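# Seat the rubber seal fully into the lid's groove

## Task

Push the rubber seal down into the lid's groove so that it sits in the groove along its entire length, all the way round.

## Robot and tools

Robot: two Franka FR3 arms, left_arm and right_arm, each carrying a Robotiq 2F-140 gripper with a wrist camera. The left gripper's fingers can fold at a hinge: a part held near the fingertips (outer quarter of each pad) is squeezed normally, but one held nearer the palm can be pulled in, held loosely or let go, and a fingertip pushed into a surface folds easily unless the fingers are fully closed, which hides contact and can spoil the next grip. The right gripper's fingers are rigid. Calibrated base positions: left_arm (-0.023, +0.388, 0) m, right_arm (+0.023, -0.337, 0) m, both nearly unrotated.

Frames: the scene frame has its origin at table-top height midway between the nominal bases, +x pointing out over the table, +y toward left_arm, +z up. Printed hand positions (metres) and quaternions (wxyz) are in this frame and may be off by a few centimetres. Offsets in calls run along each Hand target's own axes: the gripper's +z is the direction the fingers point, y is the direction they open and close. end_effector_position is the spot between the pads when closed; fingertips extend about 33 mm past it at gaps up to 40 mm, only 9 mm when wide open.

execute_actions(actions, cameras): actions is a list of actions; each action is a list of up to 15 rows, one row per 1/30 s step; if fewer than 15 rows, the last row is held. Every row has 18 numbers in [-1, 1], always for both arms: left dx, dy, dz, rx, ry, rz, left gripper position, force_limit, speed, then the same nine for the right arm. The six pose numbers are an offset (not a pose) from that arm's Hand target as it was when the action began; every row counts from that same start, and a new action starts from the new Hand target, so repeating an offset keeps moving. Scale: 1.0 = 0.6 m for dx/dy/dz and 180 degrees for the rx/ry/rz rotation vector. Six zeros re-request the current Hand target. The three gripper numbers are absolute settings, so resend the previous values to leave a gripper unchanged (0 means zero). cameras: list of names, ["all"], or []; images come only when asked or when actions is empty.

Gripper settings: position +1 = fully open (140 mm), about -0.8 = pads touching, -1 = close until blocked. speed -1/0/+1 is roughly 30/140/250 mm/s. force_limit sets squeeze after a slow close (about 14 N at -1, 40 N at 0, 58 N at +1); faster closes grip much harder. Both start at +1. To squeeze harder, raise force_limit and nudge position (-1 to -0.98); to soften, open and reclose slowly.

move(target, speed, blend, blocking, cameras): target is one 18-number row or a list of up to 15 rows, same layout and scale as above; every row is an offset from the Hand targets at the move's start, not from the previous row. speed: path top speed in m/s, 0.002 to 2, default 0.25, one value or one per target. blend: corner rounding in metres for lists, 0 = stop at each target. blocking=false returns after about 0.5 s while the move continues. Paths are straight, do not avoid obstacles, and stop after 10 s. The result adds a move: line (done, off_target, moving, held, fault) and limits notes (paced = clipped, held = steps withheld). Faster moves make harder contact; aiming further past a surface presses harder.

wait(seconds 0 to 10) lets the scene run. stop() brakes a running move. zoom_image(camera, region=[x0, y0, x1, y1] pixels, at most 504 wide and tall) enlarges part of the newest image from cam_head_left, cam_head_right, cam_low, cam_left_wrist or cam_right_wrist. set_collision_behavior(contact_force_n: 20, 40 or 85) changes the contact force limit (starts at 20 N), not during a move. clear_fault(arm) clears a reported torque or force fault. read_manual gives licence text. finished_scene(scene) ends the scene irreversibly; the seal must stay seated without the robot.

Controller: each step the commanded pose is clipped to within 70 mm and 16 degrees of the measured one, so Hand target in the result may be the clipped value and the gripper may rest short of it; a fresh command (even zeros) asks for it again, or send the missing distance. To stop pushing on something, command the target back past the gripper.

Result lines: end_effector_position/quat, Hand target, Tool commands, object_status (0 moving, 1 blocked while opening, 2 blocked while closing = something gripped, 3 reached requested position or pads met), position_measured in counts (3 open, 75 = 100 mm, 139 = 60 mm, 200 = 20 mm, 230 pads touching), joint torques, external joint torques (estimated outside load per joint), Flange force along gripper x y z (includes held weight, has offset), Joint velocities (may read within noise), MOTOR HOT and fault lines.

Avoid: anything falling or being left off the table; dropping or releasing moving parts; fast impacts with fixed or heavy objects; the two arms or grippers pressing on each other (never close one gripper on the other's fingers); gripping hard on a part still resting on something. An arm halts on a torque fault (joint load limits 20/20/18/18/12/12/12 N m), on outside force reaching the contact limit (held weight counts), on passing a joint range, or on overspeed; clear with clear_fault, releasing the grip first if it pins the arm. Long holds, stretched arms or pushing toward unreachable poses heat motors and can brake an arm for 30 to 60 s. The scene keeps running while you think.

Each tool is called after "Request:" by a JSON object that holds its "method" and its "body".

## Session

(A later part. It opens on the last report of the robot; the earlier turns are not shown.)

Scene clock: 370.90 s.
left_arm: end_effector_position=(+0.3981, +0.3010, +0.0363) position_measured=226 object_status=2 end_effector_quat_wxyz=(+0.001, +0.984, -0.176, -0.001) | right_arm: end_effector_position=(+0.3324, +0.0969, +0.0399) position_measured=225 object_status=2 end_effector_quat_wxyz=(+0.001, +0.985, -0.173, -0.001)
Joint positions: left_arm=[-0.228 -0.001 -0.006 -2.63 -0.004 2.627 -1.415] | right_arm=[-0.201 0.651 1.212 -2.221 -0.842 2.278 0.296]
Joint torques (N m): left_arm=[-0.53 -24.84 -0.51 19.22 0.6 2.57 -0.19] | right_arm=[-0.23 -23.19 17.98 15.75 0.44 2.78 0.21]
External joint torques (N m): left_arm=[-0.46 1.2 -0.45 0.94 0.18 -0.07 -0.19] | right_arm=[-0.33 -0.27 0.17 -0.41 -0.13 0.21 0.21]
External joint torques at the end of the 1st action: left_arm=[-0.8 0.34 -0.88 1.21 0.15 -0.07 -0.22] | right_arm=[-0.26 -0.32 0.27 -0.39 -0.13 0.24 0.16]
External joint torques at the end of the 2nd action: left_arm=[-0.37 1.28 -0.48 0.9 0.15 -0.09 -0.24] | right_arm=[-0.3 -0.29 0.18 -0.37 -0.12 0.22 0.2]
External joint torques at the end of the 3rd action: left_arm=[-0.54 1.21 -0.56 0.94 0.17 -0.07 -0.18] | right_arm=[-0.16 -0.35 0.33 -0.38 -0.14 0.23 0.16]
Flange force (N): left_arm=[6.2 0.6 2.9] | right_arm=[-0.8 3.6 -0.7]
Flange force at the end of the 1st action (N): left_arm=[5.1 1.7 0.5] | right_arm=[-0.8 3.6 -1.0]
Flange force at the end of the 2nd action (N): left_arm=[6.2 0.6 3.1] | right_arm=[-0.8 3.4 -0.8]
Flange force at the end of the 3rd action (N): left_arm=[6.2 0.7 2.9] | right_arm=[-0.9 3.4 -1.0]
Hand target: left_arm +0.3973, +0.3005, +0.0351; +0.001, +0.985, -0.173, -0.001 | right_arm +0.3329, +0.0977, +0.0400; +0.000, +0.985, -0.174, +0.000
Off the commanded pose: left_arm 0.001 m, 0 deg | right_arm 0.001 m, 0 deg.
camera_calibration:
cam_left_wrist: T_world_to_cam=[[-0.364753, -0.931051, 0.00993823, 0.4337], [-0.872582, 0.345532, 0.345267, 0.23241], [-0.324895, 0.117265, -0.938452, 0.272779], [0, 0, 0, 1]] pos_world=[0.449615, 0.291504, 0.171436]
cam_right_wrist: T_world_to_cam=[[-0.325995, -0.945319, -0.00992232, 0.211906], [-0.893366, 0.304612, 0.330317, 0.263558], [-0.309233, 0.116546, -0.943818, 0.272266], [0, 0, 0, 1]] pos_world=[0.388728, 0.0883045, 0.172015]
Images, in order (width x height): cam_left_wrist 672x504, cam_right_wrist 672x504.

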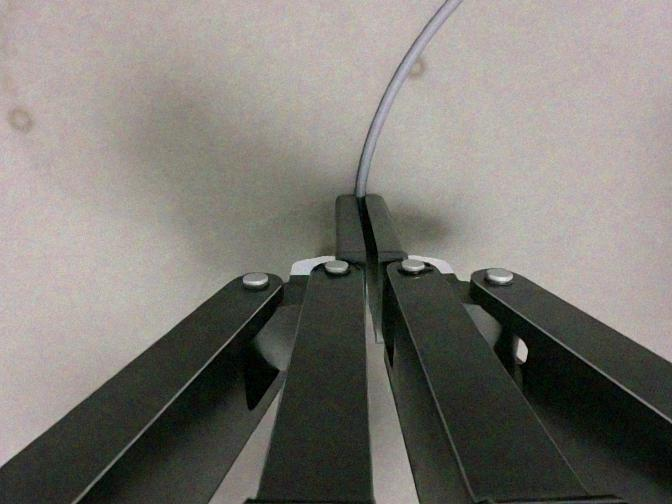

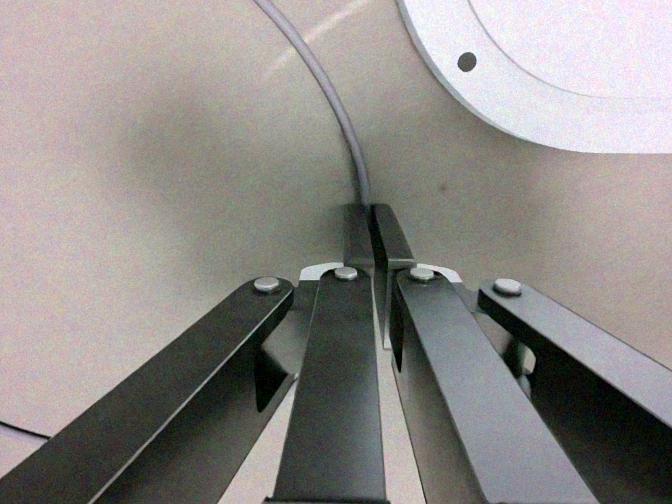

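Request:
{"method": "move", "body": {"target": [0,0,-0.1,0,0,0,-1,-1,-1, 0,0,-0.1,0,0,0,-1,-1,-1], "speed": 0.05, "cameras": ["cam_right_wrist","cam_left_wrist","cam_high","cam_low"]}}

Scene clock: 380.77 s.
left_arm: end_effector_position=(+0.3970, +0.3012, +0.0936) position_measured=226 object_status=2 end_effector_quat_wxyz=(+0.001, +0.984, -0.176, -0.002) | right_arm: end_effector_position=(+0.3328, +0.0984, +0.0999) position_measured=225 object_status=2 end_effector_quat_wxyz=(-0.001, +0.985, -0.175, +0.002)
Joint positions: left_arm=[-0.228 -0.147 -0.006 -2.604 -0.004 2.453 -1.415] | right_arm=[-0.339 0.604 1.402 -2.206 -0.75 2.173 0.25]
Joint velocities: left_arm=[-0.001 0 -0.002 -0.001 0.001 -0.004 0.001] | right_arm=[-0.002 0.001 0.001 0.001 0 -0.005 -0.004]
Joint torques (N m): left_arm=[-0.55 -23.88 -0.84 22.36 0.69 2.17 -0.21] | right_arm=[-0.97 -17.69 18.47 18.23 0.54 2.48 -0.22]
External joint torques (N m): left_arm=[-0.59 -0.57 -0.76 1.67 0.14 -0.45 -0.21] | right_arm=[-0.94 0.16 1.06 0.1 -0.08 -0.1 -0.21]
Flange force (N): left_arm=[4.0 1.4 -3.9] | right_arm=[0.5 7.2 -5.5]
Hand target: left_arm +0.3975, +0.3006, +0.0951; +0.001, +0.985, -0.173, -0.001 | right_arm +0.3329, +0.0977, +0.1000; +0.000, +0.985, -0.174, +0.000
Off the commanded pose: left_arm 0.002 m, 0 deg | right_arm 0.001 m, 0 deg.
move: done
camera_calibration:
cam_left_wrist: T_world_to_cam=[[-0.365022, -0.930945, 0.0100398, 0.433036], [-0.87172, 0.345547, 0.347421, 0.211138], [-0.326899, 0.118064, -0.937655, 0.326706], [0, 0, 0, 1]] pos_world=[0.44892, 0.291602, 0.228636]
cam_right_wrist: T_world_to_cam=[[-0.328851, -0.944271, -0.0144734, 0.215329], [-0.894029, 0.306343, 0.326903, 0.244031], [-0.304251, 0.120442, -0.944947, 0.326883], [0, 0, 0, 1]] pos_world=[0.388437, 0.089201, 0.232229]
Images, in order (width x height): cam_high 672x504, cam_low 672x504, cam_left_wrist 672x504, cam_right_wrist 672x504.

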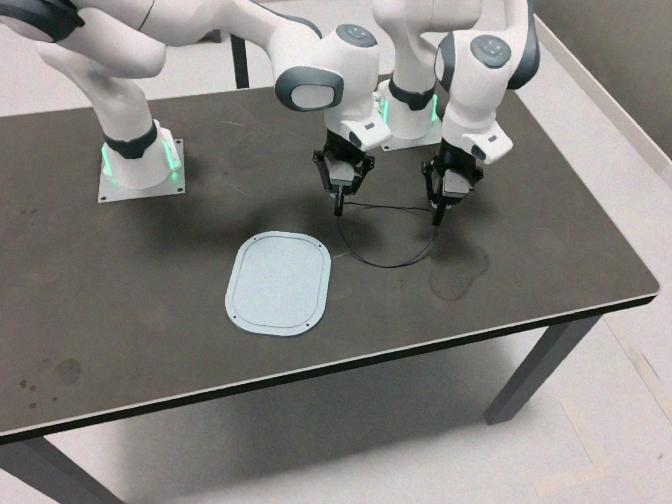

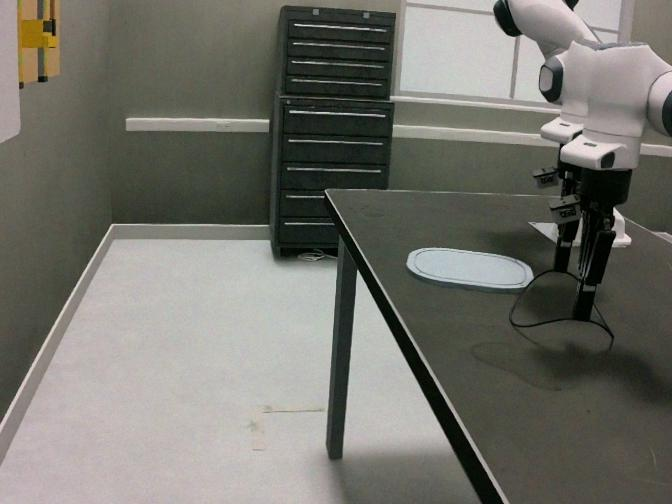

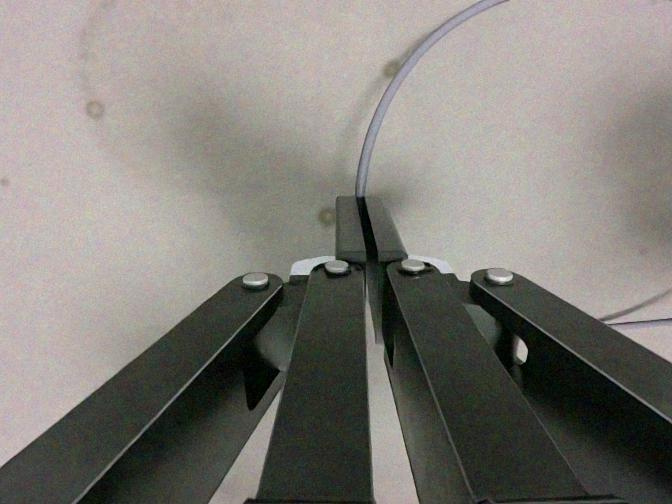

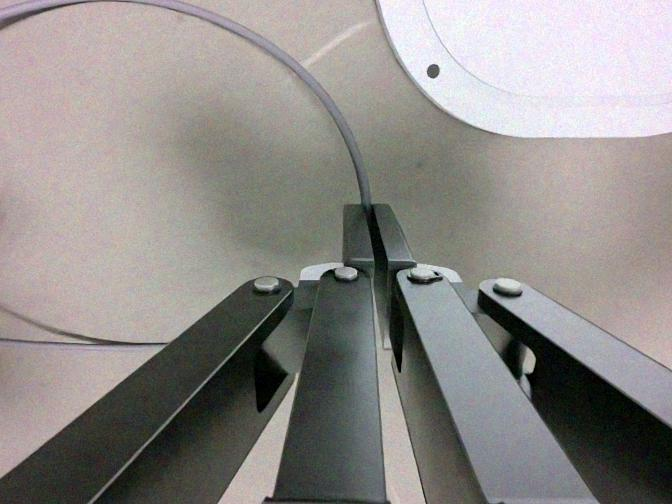

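Request:
{"method": "execute_actions", "body": {"actions": [], "cameras": ["cam_low", "cam_head_left"]}}

Scene clock: 411.67 s.
left_arm: end_effector_position=(+0.3968, +0.3013, +0.0936) position_measured=226 object_status=2 end_effector_quat_wxyz=(+0.001, +0.984, -0.176, -0.002) | right_arm: end_effector_position=(+0.3328, +0.0981, +0.0998) position_measured=225 object_status=2 end_effector_quat_wxyz=(-0.001, +0.985, -0.175, +0.002)
Joint positions: left_arm=[-0.228 -0.147 -0.006 -2.604 -0.004 2.452 -1.415] | right_arm=[-0.339 0.604 1.402 -2.206 -0.75 2.173 0.249]
Joint velocities: within noise
Joint torques (N m): left_arm=[-0.53 -23.88 -0.83 22.36 0.69 2.15 -0.13] | right_arm=[-0.96 -17.5 18.55 18.18 0.54 2.39 -0.18]
External joint torques (N m): left_arm=[-0.54 -0.46 -0.72 1.61 0.15 -0.48 -0.13] | right_arm=[-0.94 0.27 1.2 0.13 -0.08 -0.18 -0.18]
Flange force (N): left_arm=[4.2 1.1 -3.7] | right_arm=[0.5 7.3 -5.9]
Hand target: left_arm +0.3975, +0.3006, +0.0951; +0.001, +0.985, -0.173, -0.001 | right_arm +0.3329, +0.0977, +0.1000; +0.000, +0.985, -0.174, +0.000
Tool commands: left_gripper/position=-1.0 left_gripper/force_limit=-1.0 left_gripper/speed=-1.0 right_gripper/position=-1.0 right_gripper/force_limit=-1.0 right_gripper/speed=-1.0
Off the commanded pose: left_arm 0.002 m, 0 deg | right_arm 0.000 m, 0 deg.
Images, in order (width x height): cam_head_left 672x504, cam_low 672x504.

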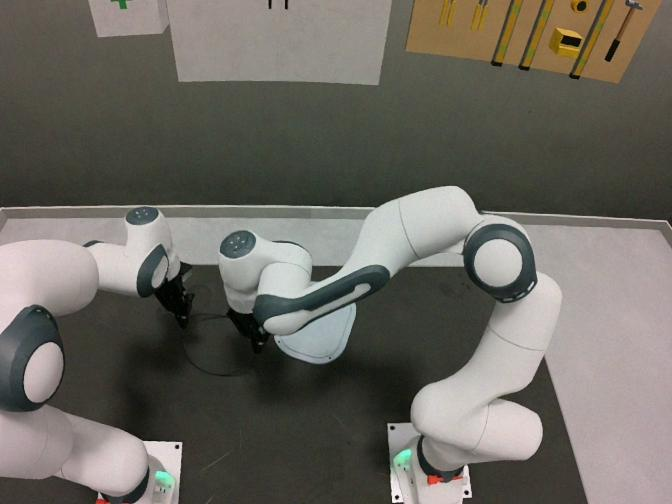

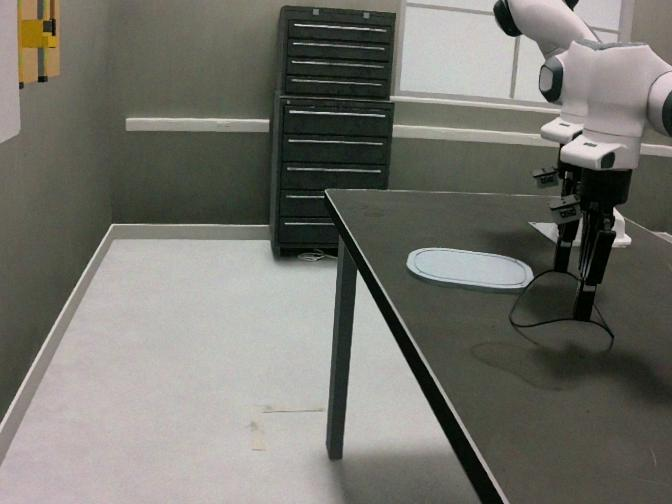

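Request:
{"method": "zoom_image", "body": {"camera": "cam_low", "region": [392, 140, 672, 400]}}

Request:
{"method": "zoom_image", "body": {"camera": "cam_head_left", "region": [150, 260, 390, 400]}}

Scaled by 1.800 from the camera's 672x504 image, which has a finer 960x720 frame.

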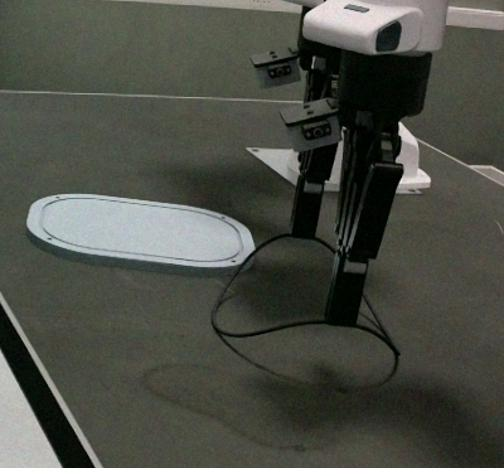

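Scaled by 2.100 from the camera's 672x504 image, which has a finer 960x720 frame.

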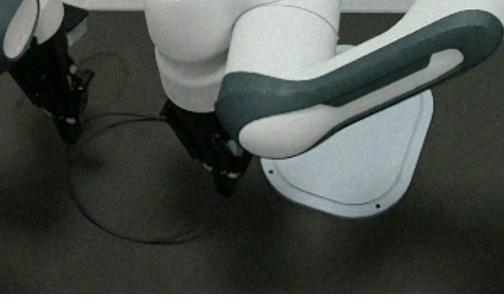

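Request:
{"method": "move", "body": {"target": [[0,0,-0.0832,0,0,0,-1,-1,-1, 0,0,-0.075,0,0,0,-1,-1,-1],[0.2990,0.4122,-0.0832,0,0,0,-1,-1,-1, 0.2967,0.3268,-0.075,0,0,0,-1,-1,-1]], "speed": [0.1,0.12], "blend": [0.02,0], "cameras": ["cam_low", "cam_high"]}}

Scene clock: 461.43 s.
left_arm: end_effector_position=(+0.4820, +0.0068, +0.1459) position_measured=226 object_status=2 end_effector_quat_wxyz=(+0.002, +0.984, -0.177, +0.000) | right_arm: end_effector_position=(+0.4334, -0.1467, +0.1454) position_measured=225 object_status=2 end_effector_quat_wxyz=(-0.001, +0.984, -0.178, +0.000)
Joint positions: left_arm=[-0.494 0.328 -0.201 -1.831 0.072 2.153 -1.905] | right_arm=[-1.241 0.858 1.825 -2.415 -0.902 1.945 -0.118]
Joint velocities: left_arm=[0.001 0 0 0 0 0 -0.005] | right_arm=[0 0.001 -0.001 0.001 0.001 -0.001 -0.006]
Joint torques (N m): left_arm=[-0.83 -41.88 -1.73 25.61 1 2.18 -0.17] | right_arm=[-0.55 -9.9 21.56 15.24 0.3 2.45 -0.17]
External joint torques (N m): left_arm=[-0.67 0 0.21 1.83 0.25 -0.45 -0.17] | right_arm=[-0.57 0.47 1.08 -0.84 -0.41 -0.18 -0.17]
Flange force (N): left_arm=[8.4 3.5 -2.7] | right_arm=[-4.2 7.0 -2.5]
Hand target: left_arm +0.4820, +0.0070, +0.1452; +0.001, +0.985, -0.173, -0.001 | right_arm +0.4330, -0.1475, +0.1450; +0.000, +0.985, -0.174, +0.000
Off the commanded pose: left_arm 0.001 m, 1 deg | right_arm 0.001 m, 0 deg.
move: done
Images, in order (width x height): cam_high 672x504, cam_low 672x504.

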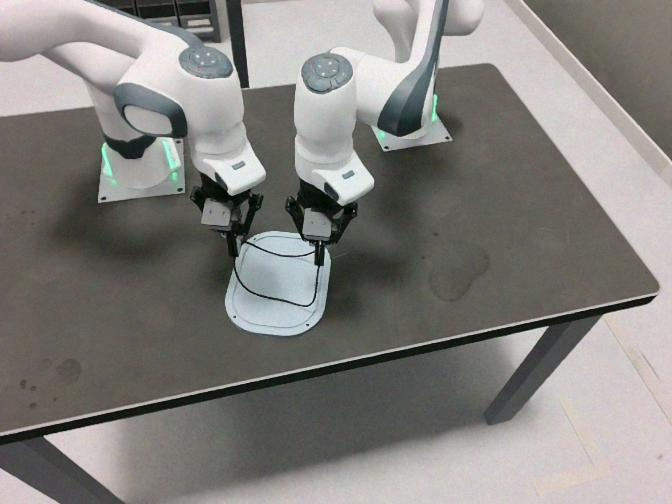

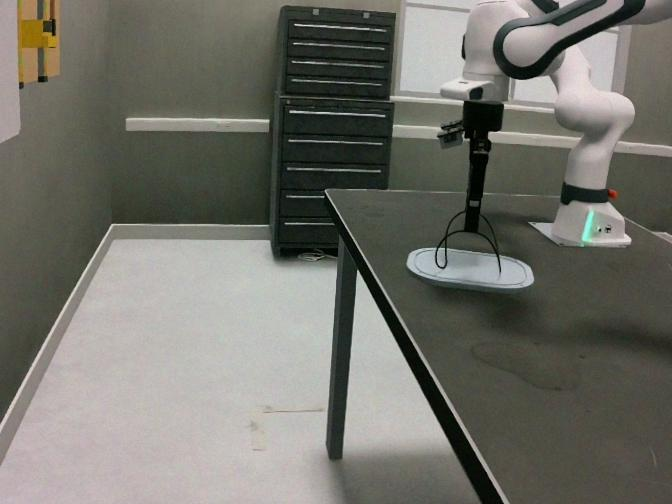

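Request:
{"method": "move", "body": {"target": [0,0,0.1162,0,0,0,-1,-1,-1, 0,0,0.1117,0,0,0,-1,-1,-1], "speed": 0.06, "cameras": ["cam_left_wrist", "cam_right_wrist"]}}

Scene clock: 472.37 s.
left_arm: end_effector_position=(+0.4813, +0.0071, +0.0760) position_measured=226 object_status=2 end_effector_quat_wxyz=(+0.001, +0.984, -0.176, -0.002) | right_arm: end_effector_position=(+0.4327, -0.1480, +0.0784) position_measured=225 object_status=2 end_effector_quat_wxyz=(+0.000, +0.985, -0.172, -0.001)
Joint positions: left_arm=[-0.509 0.422 -0.182 -1.882 0.093 2.293 -1.921] | right_arm=[-1.151 0.842 1.631 -2.46 -1.02 2.081 -0.082]
Joint velocities: left_arm=[0 0.001 0 0 -0.001 0.004 -0.001] | right_arm=[0.001 0 -0.001 0.001 -0.001 0.005 0.005]
Joint torques (N m): left_arm=[-0.87 -44.13 -1.95 23.98 1.09 2.48 -0.23] | right_arm=[-0.18 -13.65 20.76 13.17 0.24 2.83 0.27]
External joint torques (N m): left_arm=[-0.84 -0.87 0.12 1.57 0.41 -0.12 -0.23] | right_arm=[-0.22 -0.73 0.31 -0.64 -0.42 0.22 0.27]
Flange force (N): left_arm=[4.5 2.9 -2.0] | right_arm=[-2.9 2.3 0.5]
Hand target: left_arm +0.4818, +0.0069, +0.0755; +0.001, +0.985, -0.173, -0.001 | right_arm +0.4330, -0.1474, +0.0780; +0.000, +0.985, -0.174, +0.000
Off the commanded pose: left_arm 0.001 m, 0 deg | right_arm 0.001 m, 0 deg.
move: done
camera_calibration:
cam_left_wrist: T_world_to_cam=[[-0.364752, -0.931036, 0.0113389, 0.19], [-0.871349, 0.34561, 0.348288, 0.392003], [-0.328188, 0.117159, -0.937319, 0.373107], [0, 0, 0, 1]] pos_world=[0.533323, -0.00229569, 0.211036]
cam_right_wrist: T_world_to_cam=[[-0.323947, -0.946003, -0.0116984, 0.0126281], [-0.893697, 0.301931, 0.331878, 0.414729], [-0.310426, 0.117966, -0.94325, 0.368833], [0, 0, 0, 1]] pos_world=[0.489228, -0.156783, 0.21041]
Images, in order (width x height): cam_left_wrist 672x504, cam_right_wrist 672x504.

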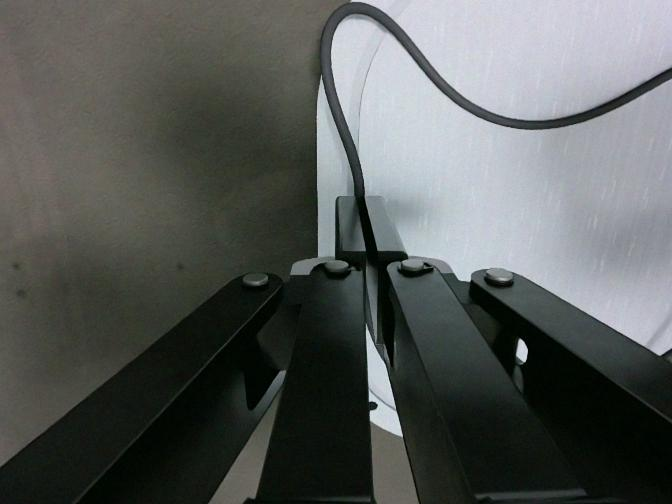

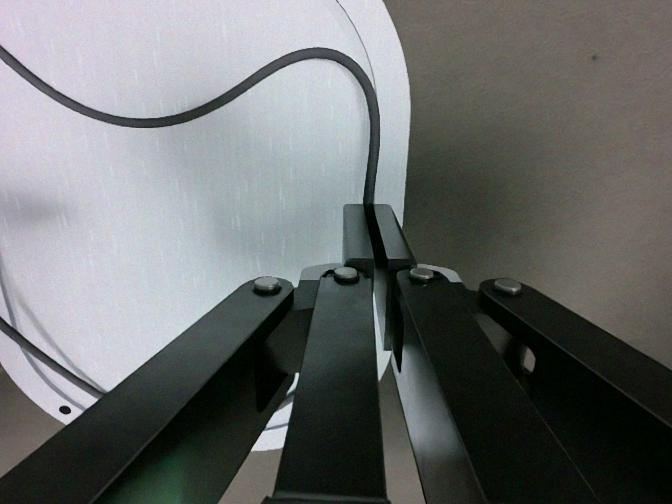

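Request:
{"method": "wait", "body": {"seconds": 0, "cameras": ["cam_high", "cam_low"]}}

Request:
{"method": "zoom_image", "body": {"camera": "cam_high", "region": [200, 200, 360, 360]}}

Request:
{"method": "zoom_image", "body": {"camera": "cam_low", "region": [390, 180, 550, 310]}}

Scene clock: 571.53 s.
left_arm: end_effector_position=(+0.4814, +0.0070, +0.0761) position_measured=226 object_status=2 end_effector_quat_wxyz=(+0.001, +0.984, -0.176, -0.002) | right_arm: end_effector_position=(+0.4328, -0.1478, +0.0785) position_measured=225 object_status=2 end_effector_quat_wxyz=(+0.000, +0.985, -0.173, -0.001)
Joint positions: left_arm=[-0.509 0.422 -0.182 -1.882 0.093 2.293 -1.921] | right_arm=[-1.151 0.842 1.631 -2.46 -1.02 2.082 -0.08]
Joint torques (N m): left_arm=[-0.92 -44.09 -2 23.98 1.08 2.54 -0.2] | right_arm=[-0.24 -13.56 20.7 13.14 0.26 2.86 0.24]
External joint torques (N m): left_arm=[-0.84 -0.73 0.11 1.54 0.4 -0.06 -0.2] | right_arm=[-0.37 -0.62 0.21 -0.57 -0.4 0.25 0.25]
Flange force (N): left_arm=[4.6 2.9 -1.6] | right_arm=[-2.7 2.7 0.5]
Hand target: left_arm +0.4818, +0.0069, +0.0755; +0.001, +0.985, -0.173, -0.001 | right_arm +0.4330, -0.1474, +0.0780; +0.000, +0.985, -0.174, +0.000
Tool commands: left_gripper/position=-1.0 left_gripper/force_limit=-1.0 left_gripper/speed=-1.0 right_gripper/position=-1.0 right_gripper/force_limit=-1.0 right_gripper/speed=-1.0
Off the commanded pose: left_arm 0.001 m, 0 deg | right_arm 0.001 m, 0 deg.
Images, in order (width x height): cam_high 672x504, cam_low 672x504.

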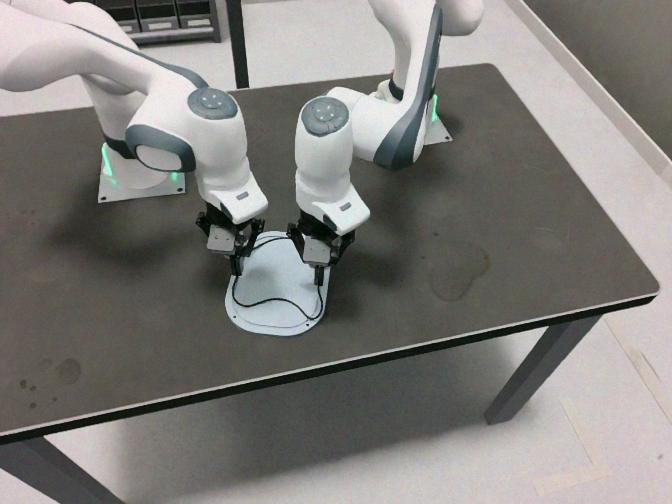

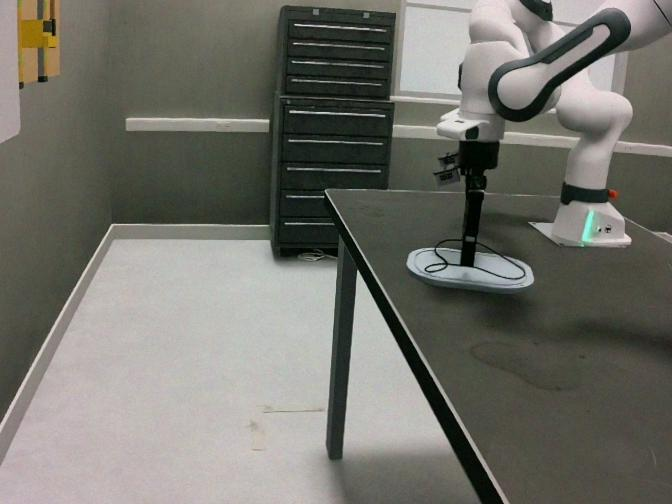

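Scaled by 3.150 from the camera's 672x504 image, which has a finer 960x720 frame.

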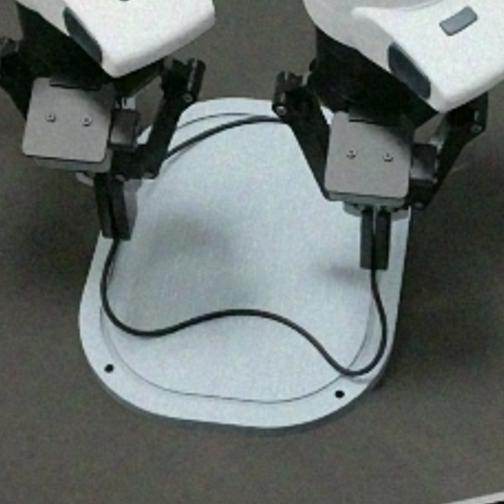

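Scaled by 3.150 from the camera's 672x504 image, which has a finer 960x720 frame.

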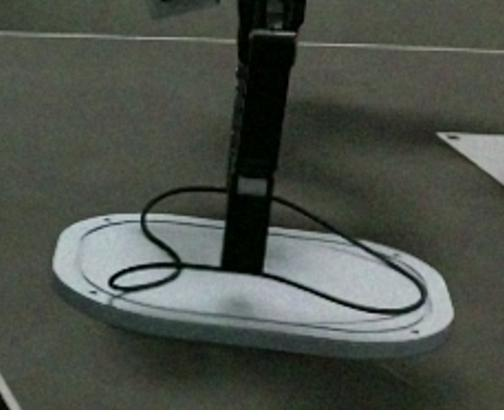

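Request:
{"method": "move", "body": {"target": [[-0.0133,0.0033,0,0,0,0,-1,-1,-1, -0.0133,0.0023,0,0,0,0,-1,-1,-1],[-0.0133,0.0033,0.0390,0,0,0,-1,-1,-1, -0.0133,0.0023,0.0375,0,0,0,-1,-1,-1]], "speed": [0.04,0.03], "cameras": ["cam_left_wrist", "cam_right_wrist", "cam_low", "cam_high"]}}

Request:
{"method": "zoom_image", "body": {"camera": "cam_high", "region": [210, 210, 350, 350]}}

Request:
{"method": "zoom_image", "body": {"camera": "cam_low", "region": [390, 190, 550, 310]}}

Scene clock: 693.17 s.
left_arm: end_effector_position=(+0.4734, +0.0077, +0.0532) position_measured=226 object_status=2 end_effector_quat_wxyz=(+0.001, +0.984, -0.176, -0.002) | right_arm: end_effector_position=(+0.4249, -0.1465, +0.0559) position_measured=225 object_status=2 end_effector_quat_wxyz=(+0.000, +0.985, -0.173, -0.001)
Joint positions: left_arm=[-0.523 0.44 -0.171 -1.921 0.096 2.351 -1.93] | right_arm=[-1.121 0.833 1.571 -2.487 -1.062 2.133 -0.05]
Joint velocities: left_arm=[0 -0.001 0.001 0 -0.001 0.004 0] | right_arm=[0.001 -0.001 0 0.001 -0.002 0.005 0.006]
Joint torques (N m): left_arm=[-0.94 -43.93 -1.75 23.31 1.04 2.54 -0.2] | right_arm=[-0.24 -14.13 20.34 12.15 0.31 2.83 0.3]
External joint torques (N m): left_arm=[-1.02 -0.59 0.18 1.42 0.4 -0.07 -0.2] | right_arm=[-0.28 -0.66 0.3 -0.78 -0.33 0.23 0.3]
Flange force (N): left_arm=[4.4 3.1 -1.1] | right_arm=[-3.4 3.0 0.0]
Hand target: left_arm +0.4735, +0.0078, +0.0521; +0.001, +0.985, -0.173, -0.001 | right_arm +0.4251, -0.1460, +0.0555; +0.000, +0.985, -0.174, +0.000
Off the commanded pose: left_arm 0.001 m, 0 deg | right_arm 0.001 m, 0 deg.
move: done
camera_calibration:
cam_left_wrist: T_world_to_cam=[[-0.36464, -0.931079, 0.0113756, 0.187834], [-0.871694, 0.345627, 0.347408, 0.39311], [-0.327396, 0.116763, -0.937645, 0.348684], [0, 0, 0, 1]] pos_world=[0.525321, -0.00169476, 0.188236]
cam_right_wrist: T_world_to_cam=[[-0.324426, -0.945838, -0.0117183, 0.0115167], [-0.893628, 0.302409, 0.33163, 0.414827], [-0.310124, 0.118061, -0.943337, 0.344993], [0, 0, 0, 1]] pos_world=[0.481428, -0.155285, 0.18801]
Images, in order (width x height): cam_high 672x504, cam_low 672x504, cam_left_wrist 672x504, cam_right_wrist 672x504.

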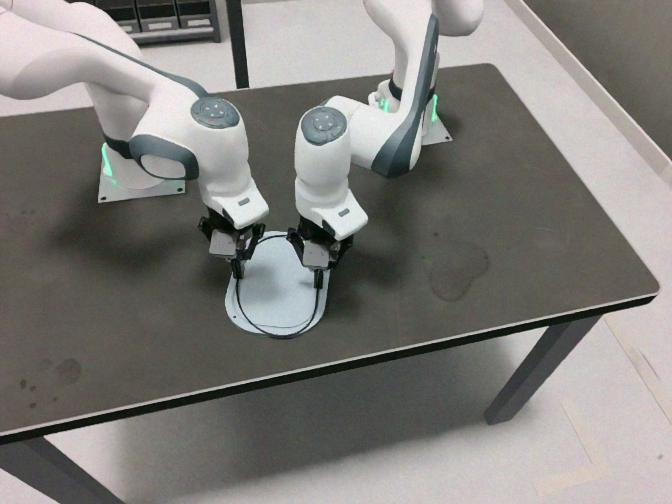

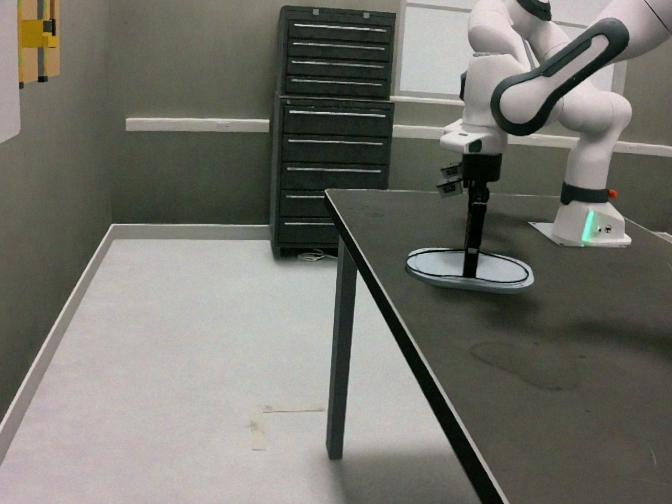

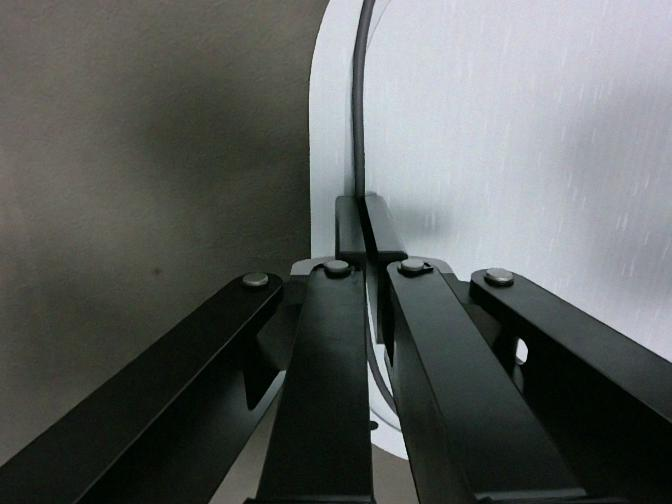

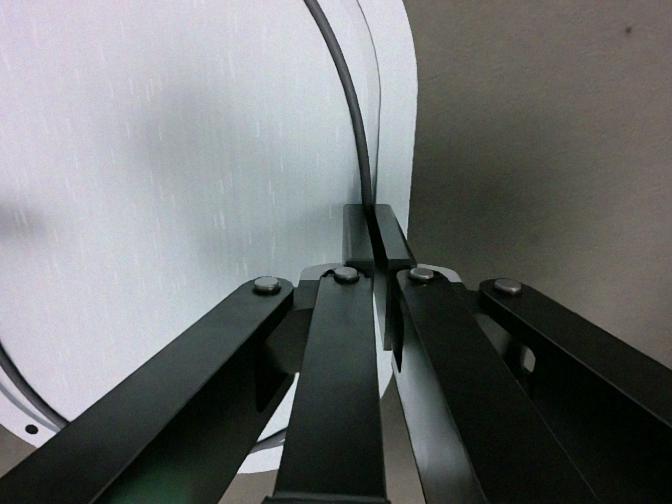

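Scaled by 3.600 from the camera's 672x504 image, which has a finer 960x720 frame.

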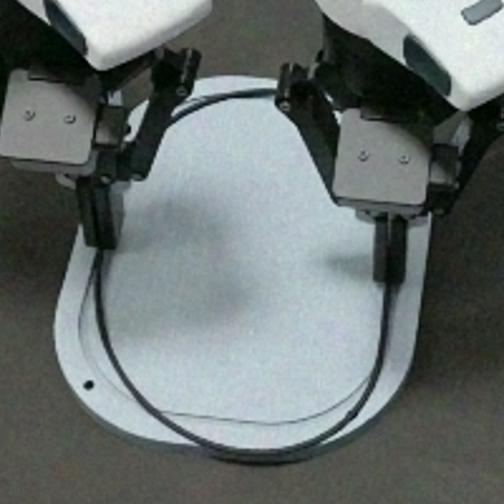

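Scaled by 3.150 from the camera's 672x504 image, which has a finer 960x720 frame.

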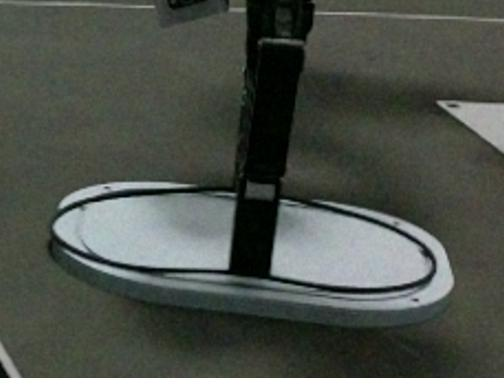

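Request:
{"method": "zoom_image", "body": {"camera": "cam_low", "region": [402, 235, 482, 295]}}

Request:
{"method": "zoom_image", "body": {"camera": "cam_low", "region": [462, 245, 542, 305]}}

Scaled by 6.300 from the camera's 672x504 image, which has a finer 960x720 frame.

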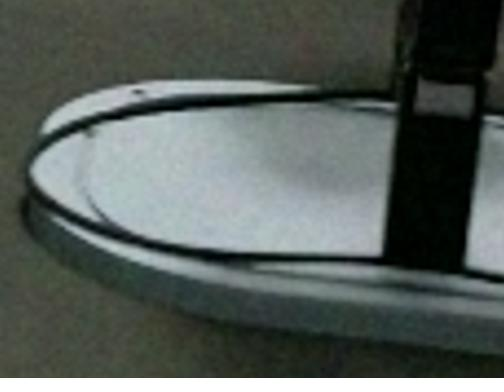

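Scaled by 6.300 from the camera's 672x504 image, which has a finer 960x720 frame.

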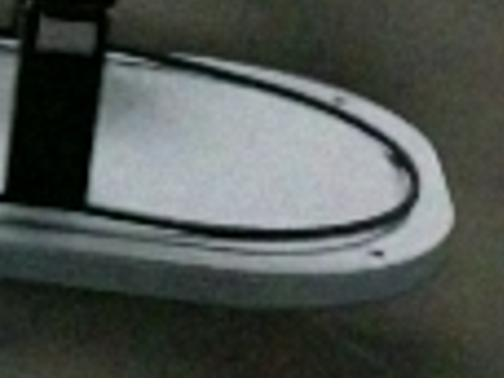

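Request:
{"method": "zoom_image", "body": {"camera": "cam_left_wrist", "region": [290, 0, 430, 210]}}

Request:
{"method": "zoom_image", "body": {"camera": "cam_right_wrist", "region": [300, 0, 440, 210]}}

Scaled by 2.400 from the camera's 672x504 image, which has a finer 960x720 frame.

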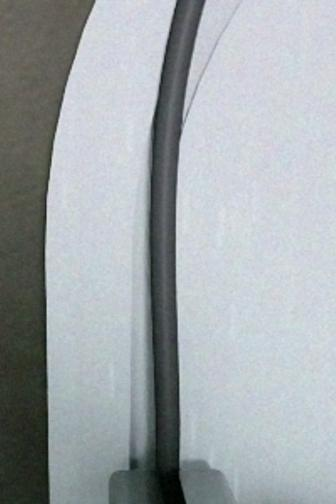

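Scaled by 2.400 from the camera's 672x504 image, which has a finer 960x720 frame.

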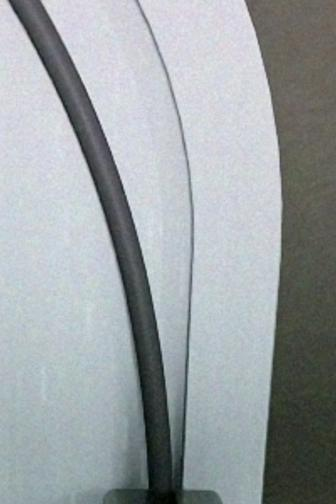

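Request:
{"method": "move", "body": {"target": [[-0.0072,-0.0043,0,0,0,0,-1,-1,-1, -0.0033,0.0025,0,0,0,0,-1,-1,-1],[-0.0072,-0.0043,0.0060,0,0,0,-1,-1,-1, -0.0033,0.0025,0.0047,0,0,0,-1,-1,-1]], "speed": [0.02,0.01], "cameras": ["cam_left_wrist", "cam_right_wrist"]}}

Request:
{"method": "zoom_image", "body": {"camera": "cam_left_wrist", "region": [290, 0, 430, 210]}}

Request:
{"method": "zoom_image", "body": {"camera": "cam_right_wrist", "region": [300, 0, 440, 210]}}

Scene clock: 875.00 s.
left_arm: end_effector_position=(+0.4704, +0.0114, +0.0501) position_measured=226 object_status=2 end_effector_quat_wxyz=(+0.001, +0.984, -0.176, -0.001) | right_arm: end_effector_position=(+0.4227, -0.1472, +0.0532) position_measured=225 object_status=2 end_effector_quat_wxyz=(+0.000, +0.985, -0.173, -0.001)
Joint positions: left_arm=[-0.523 0.433 -0.169 -1.942 0.096 2.366 -1.931] | right_arm=[-1.123 0.83 1.566 -2.495 -1.067 2.142 -0.045]
Joint velocities: left_arm=[-0.001 0.002 0.001 0 0.002 0.005 0] | right_arm=[0.002 -0.001 -0.002 0.001 -0.002 0.004 0.004]
Joint torques (N m): left_arm=[-0.61 -43.27 -1.77 22.88 0.79 2.54 -0.09] | right_arm=[0.03 -14.06 20.47 11.91 0.24 2.92 0.26]
External joint torques (N m): left_arm=[-0.67 -0.1 0.11 1.04 0.15 -0.08 -0.09] | right_arm=[0.06 -0.68 0.61 -0.96 -0.4 0.32 0.26]
Flange force (N): left_arm=[4.1 2.3 -0.4] | right_arm=[-3.9 2.6 -0.1]
Hand target: left_arm +0.4703, +0.0117, +0.0485; +0.001, +0.985, -0.173, -0.001 | right_arm +0.4227, -0.1467, +0.0527; +0.000, +0.985, -0.174, +0.000
Off the commanded pose: left_arm 0.002 m, 0 deg | right_arm 0.001 m, 0 deg.
move: done
camera_calibration:
cam_left_wrist: T_world_to_cam=[[-0.363664, -0.931472, 0.0103684, 0.189858], [-0.872587, 0.344528, 0.346254, 0.390851], [-0.326098, 0.116873, -0.938083, 0.343827], [0, 0, 0, 1]] pos_world=[0.522217, 0.00200418, 0.185236]
cam_right_wrist: T_world_to_cam=[[-0.325535, -0.945456, -0.0118017, 0.0105835], [-0.893321, 0.303446, 0.331509, 0.41398], [-0.309846, 0.11846, -0.943378, 0.34167], [0, 0, 0, 1]] pos_world=[0.479127, -0.156089, 0.185211]
Images, in order (width x height): cam_left_wrist 672x504, cam_right_wrist 672x504.

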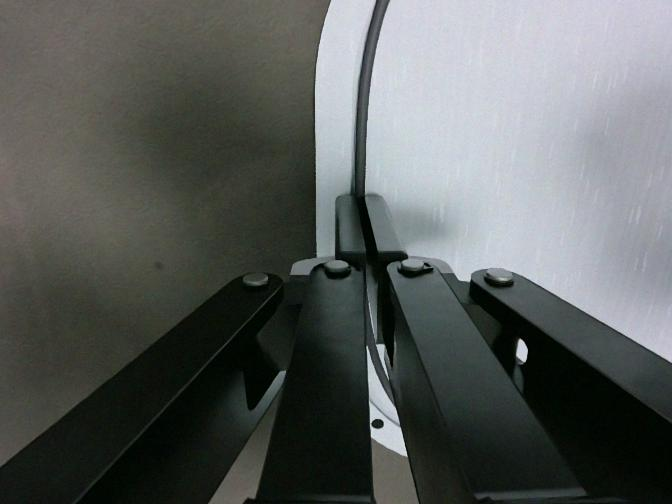

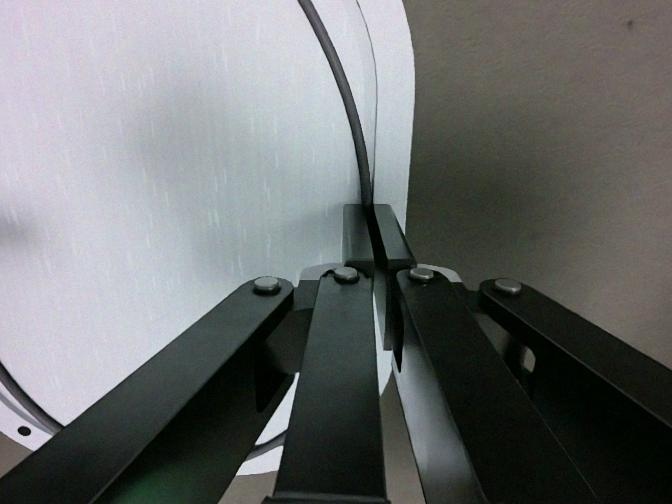

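Scaled by 2.400 from the camera's 672x504 image, which has a finer 960x720 frame.

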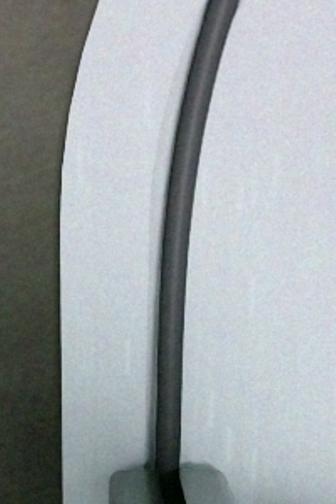

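Scaled by 2.400 from the camera's 672x504 image, which has a finer 960x720 frame.

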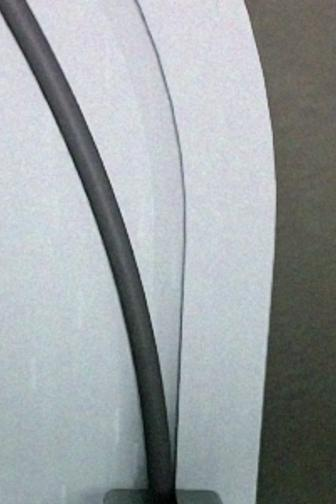

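Request:
{"method": "move", "body": {"target": [[0,-0.0005,0.0063,0,0,0,-1,-1,-1, 0,-0.0005,0.0067,0,0,0,-1,-1,-1]], "speed": [0.006], "cameras": ["cam_left_wrist", "cam_right_wrist"]}}

Request:
{"method": "zoom_image", "body": {"camera": "cam_left_wrist", "region": [300, 60, 420, 220]}}

Request:
{"method": "zoom_image", "body": {"camera": "cam_right_wrist", "region": [310, 60, 430, 220]}}

Scene clock: 906.87 s.
left_arm: end_effector_position=(+0.4710, +0.0113, +0.0478) position_measured=226 object_status=2 end_effector_quat_wxyz=(+0.002, +0.985, -0.175, -0.001) | right_arm: end_effector_position=(+0.4227, -0.1470, +0.0497) position_measured=225 object_status=2 end_effector_quat_wxyz=(+0.000, +0.985, -0.173, -0.001)
Joint positions: left_arm=[-0.523 0.437 -0.167 -1.943 0.096 2.372 -1.931] | right_arm=[-1.114 0.828 1.554 -2.495 -1.074 2.149 -0.042]
Joint torques (N m): left_arm=[-1.08 -42.04 -1.41 22.42 0.88 2.84 -0.11] | right_arm=[0.44 -14.46 18.69 11.56 -0.04 3.19 0.22]
External joint torques (N m): left_arm=[-0.93 1.02 0.65 0.75 0.25 0.22 -0.11] | right_arm=[0.55 -0.92 -1.05 -1.25 -0.67 0.6 0.22]
Flange force (N): left_arm=[5.3 2.9 2.5] | right_arm=[-1.8 -1.3 7.9]
Hand target: left_arm +0.4704, +0.0119, +0.0448; +0.001, +0.985, -0.173, -0.001 | right_arm +0.4228, -0.1464, +0.0486; +0.000, +0.985, -0.174, +0.000
Off the commanded pose: left_arm 0.003 m, 0 deg | right_arm 0.001 m, 0 deg.
move: done
camera_calibration:
cam_left_wrist: T_world_to_cam=[[-0.363023, -0.931711, 0.0113479, 0.189608], [-0.873201, 0.344425, 0.344806, 0.392509], [-0.325168, 0.115264, -0.938605, 0.341493], [0, 0, 0, 1]] pos_world=[0.522614, 0.00210784, 0.183036]
cam_right_wrist: T_world_to_cam=[[-0.325349, -0.945531, -0.0109011, 0.010623], [-0.893428, 0.303604, 0.331077, 0.415051], [-0.309734, 0.117455, -0.943541, 0.338205], [0, 0, 0, 1]] pos_world=[0.479028, -0.15569, 0.181812]
Images, in order (width x height): cam_left_wrist 672x504, cam_right_wrist 672x504.

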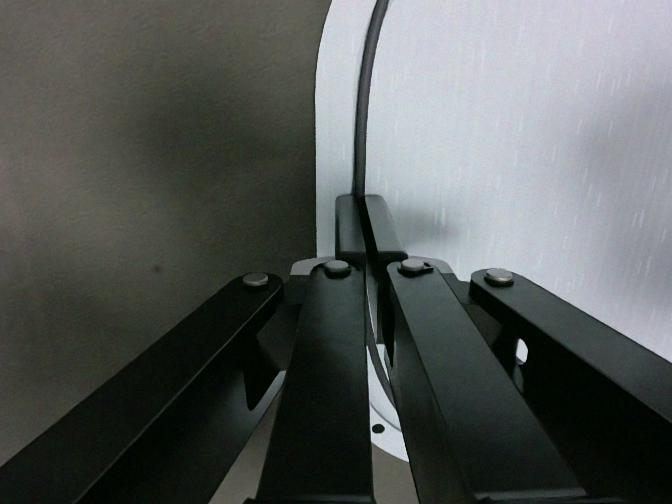

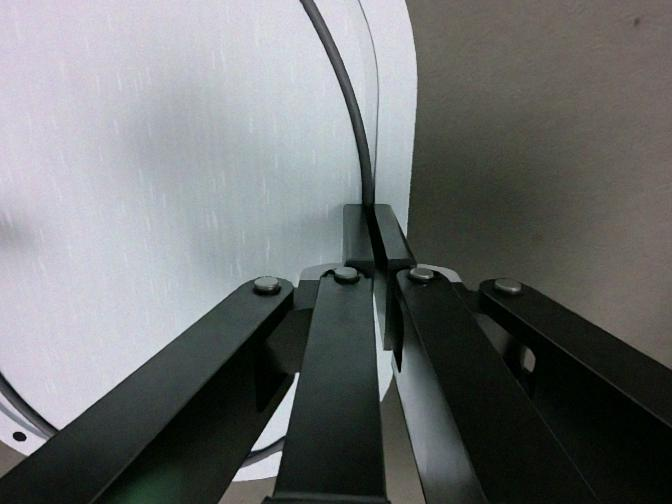

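Scaled by 3.150 from the camera's 672x504 image, which has a finer 960x720 frame.

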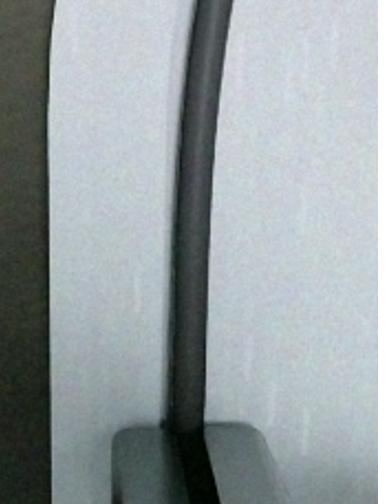

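Scaled by 3.150 from the camera's 672x504 image, which has a finer 960x720 frame.

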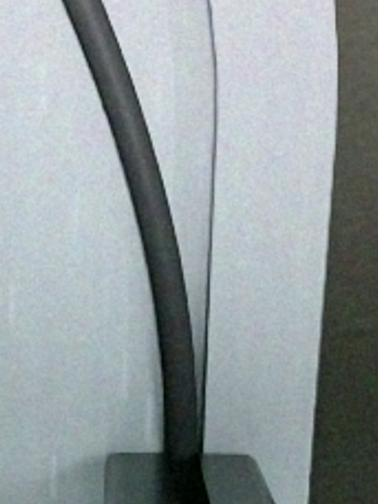

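Request:
{"method": "move", "body": {"target": [[0,-0.0008,0.0025,0,0,0,-1,-1,-1, 0,0.0008,0.0018,0,0,0,-1,-1,-1],[0,-0.0020,0.0032,0,0,0,-1,-1,-1, 0,0.0013,0.0020,0,0,0,-1,-1,-1],[0,-0.0013,0.0038,0,0,0,-1,-1,-1, 0,0.0005,0.0020,0,0,0,-1,-1,-1]], "speed": [0.006]}}

speed must be one number or one for each of the 3 targets, got a list of 1; nothing of the call was run

Request:
{"method": "move", "body": {"target": [[0,-0.0008,0.0025,0,0,0,-1,-1,-1, 0,0.0008,0.0018,0,0,0,-1,-1,-1],[0,-0.0020,0.0032,0,0,0,-1,-1,-1, 0,0.0013,0.0020,0,0,0,-1,-1,-1],[0,-0.0013,0.0038,0,0,0,-1,-1,-1, 0,0.0005,0.0020,0,0,0,-1,-1,-1]], "speed": 0.006}}

Scene clock: 933.40 s.
left_arm: end_effector_position=(+0.4718, +0.0122, +0.0459) position_measured=226 object_status=2 end_effector_quat_wxyz=(+0.002, +0.985, -0.174, +0.000) | right_arm: end_effector_position=(+0.4227, -0.1469, +0.0496) position_measured=225 object_status=2 end_effector_quat_wxyz=(+0.001, +0.985, -0.174, -0.001)
Joint positions: left_arm=[-0.524 0.44 -0.165 -1.944 0.096 2.377 -1.931] | right_arm=[-1.113 0.827 1.554 -2.495 -1.074 2.149 -0.04]
Joint torques (N m): left_arm=[-0.98 -41.23 -1.8 22.02 0.89 2.9 -0.05] | right_arm=[0.79 -13.61 16.59 11.29 -0.56 3.6 0.23]
External joint torques (N m): left_arm=[-0.69 1.95 0.36 0.35 0.26 0.27 -0.05] | right_arm=[0.75 -0.07 -3.27 -1.43 -1.19 0.99 0.23]
Flange force (N): left_arm=[5.8 2.7 4.2] | right_arm=[1.4 -4.8 18.0]
Hand target: left_arm +0.4707, +0.0127, +0.0425; +0.001, +0.985, -0.173, -0.001 | right_arm +0.4227, -0.1467, +0.0474; +0.000, +0.985, -0.174, +0.000
Off the commanded pose: left_arm 0.004 m, 0 deg | right_arm 0.002 m, 0 deg.
move: off_target (left_arm)


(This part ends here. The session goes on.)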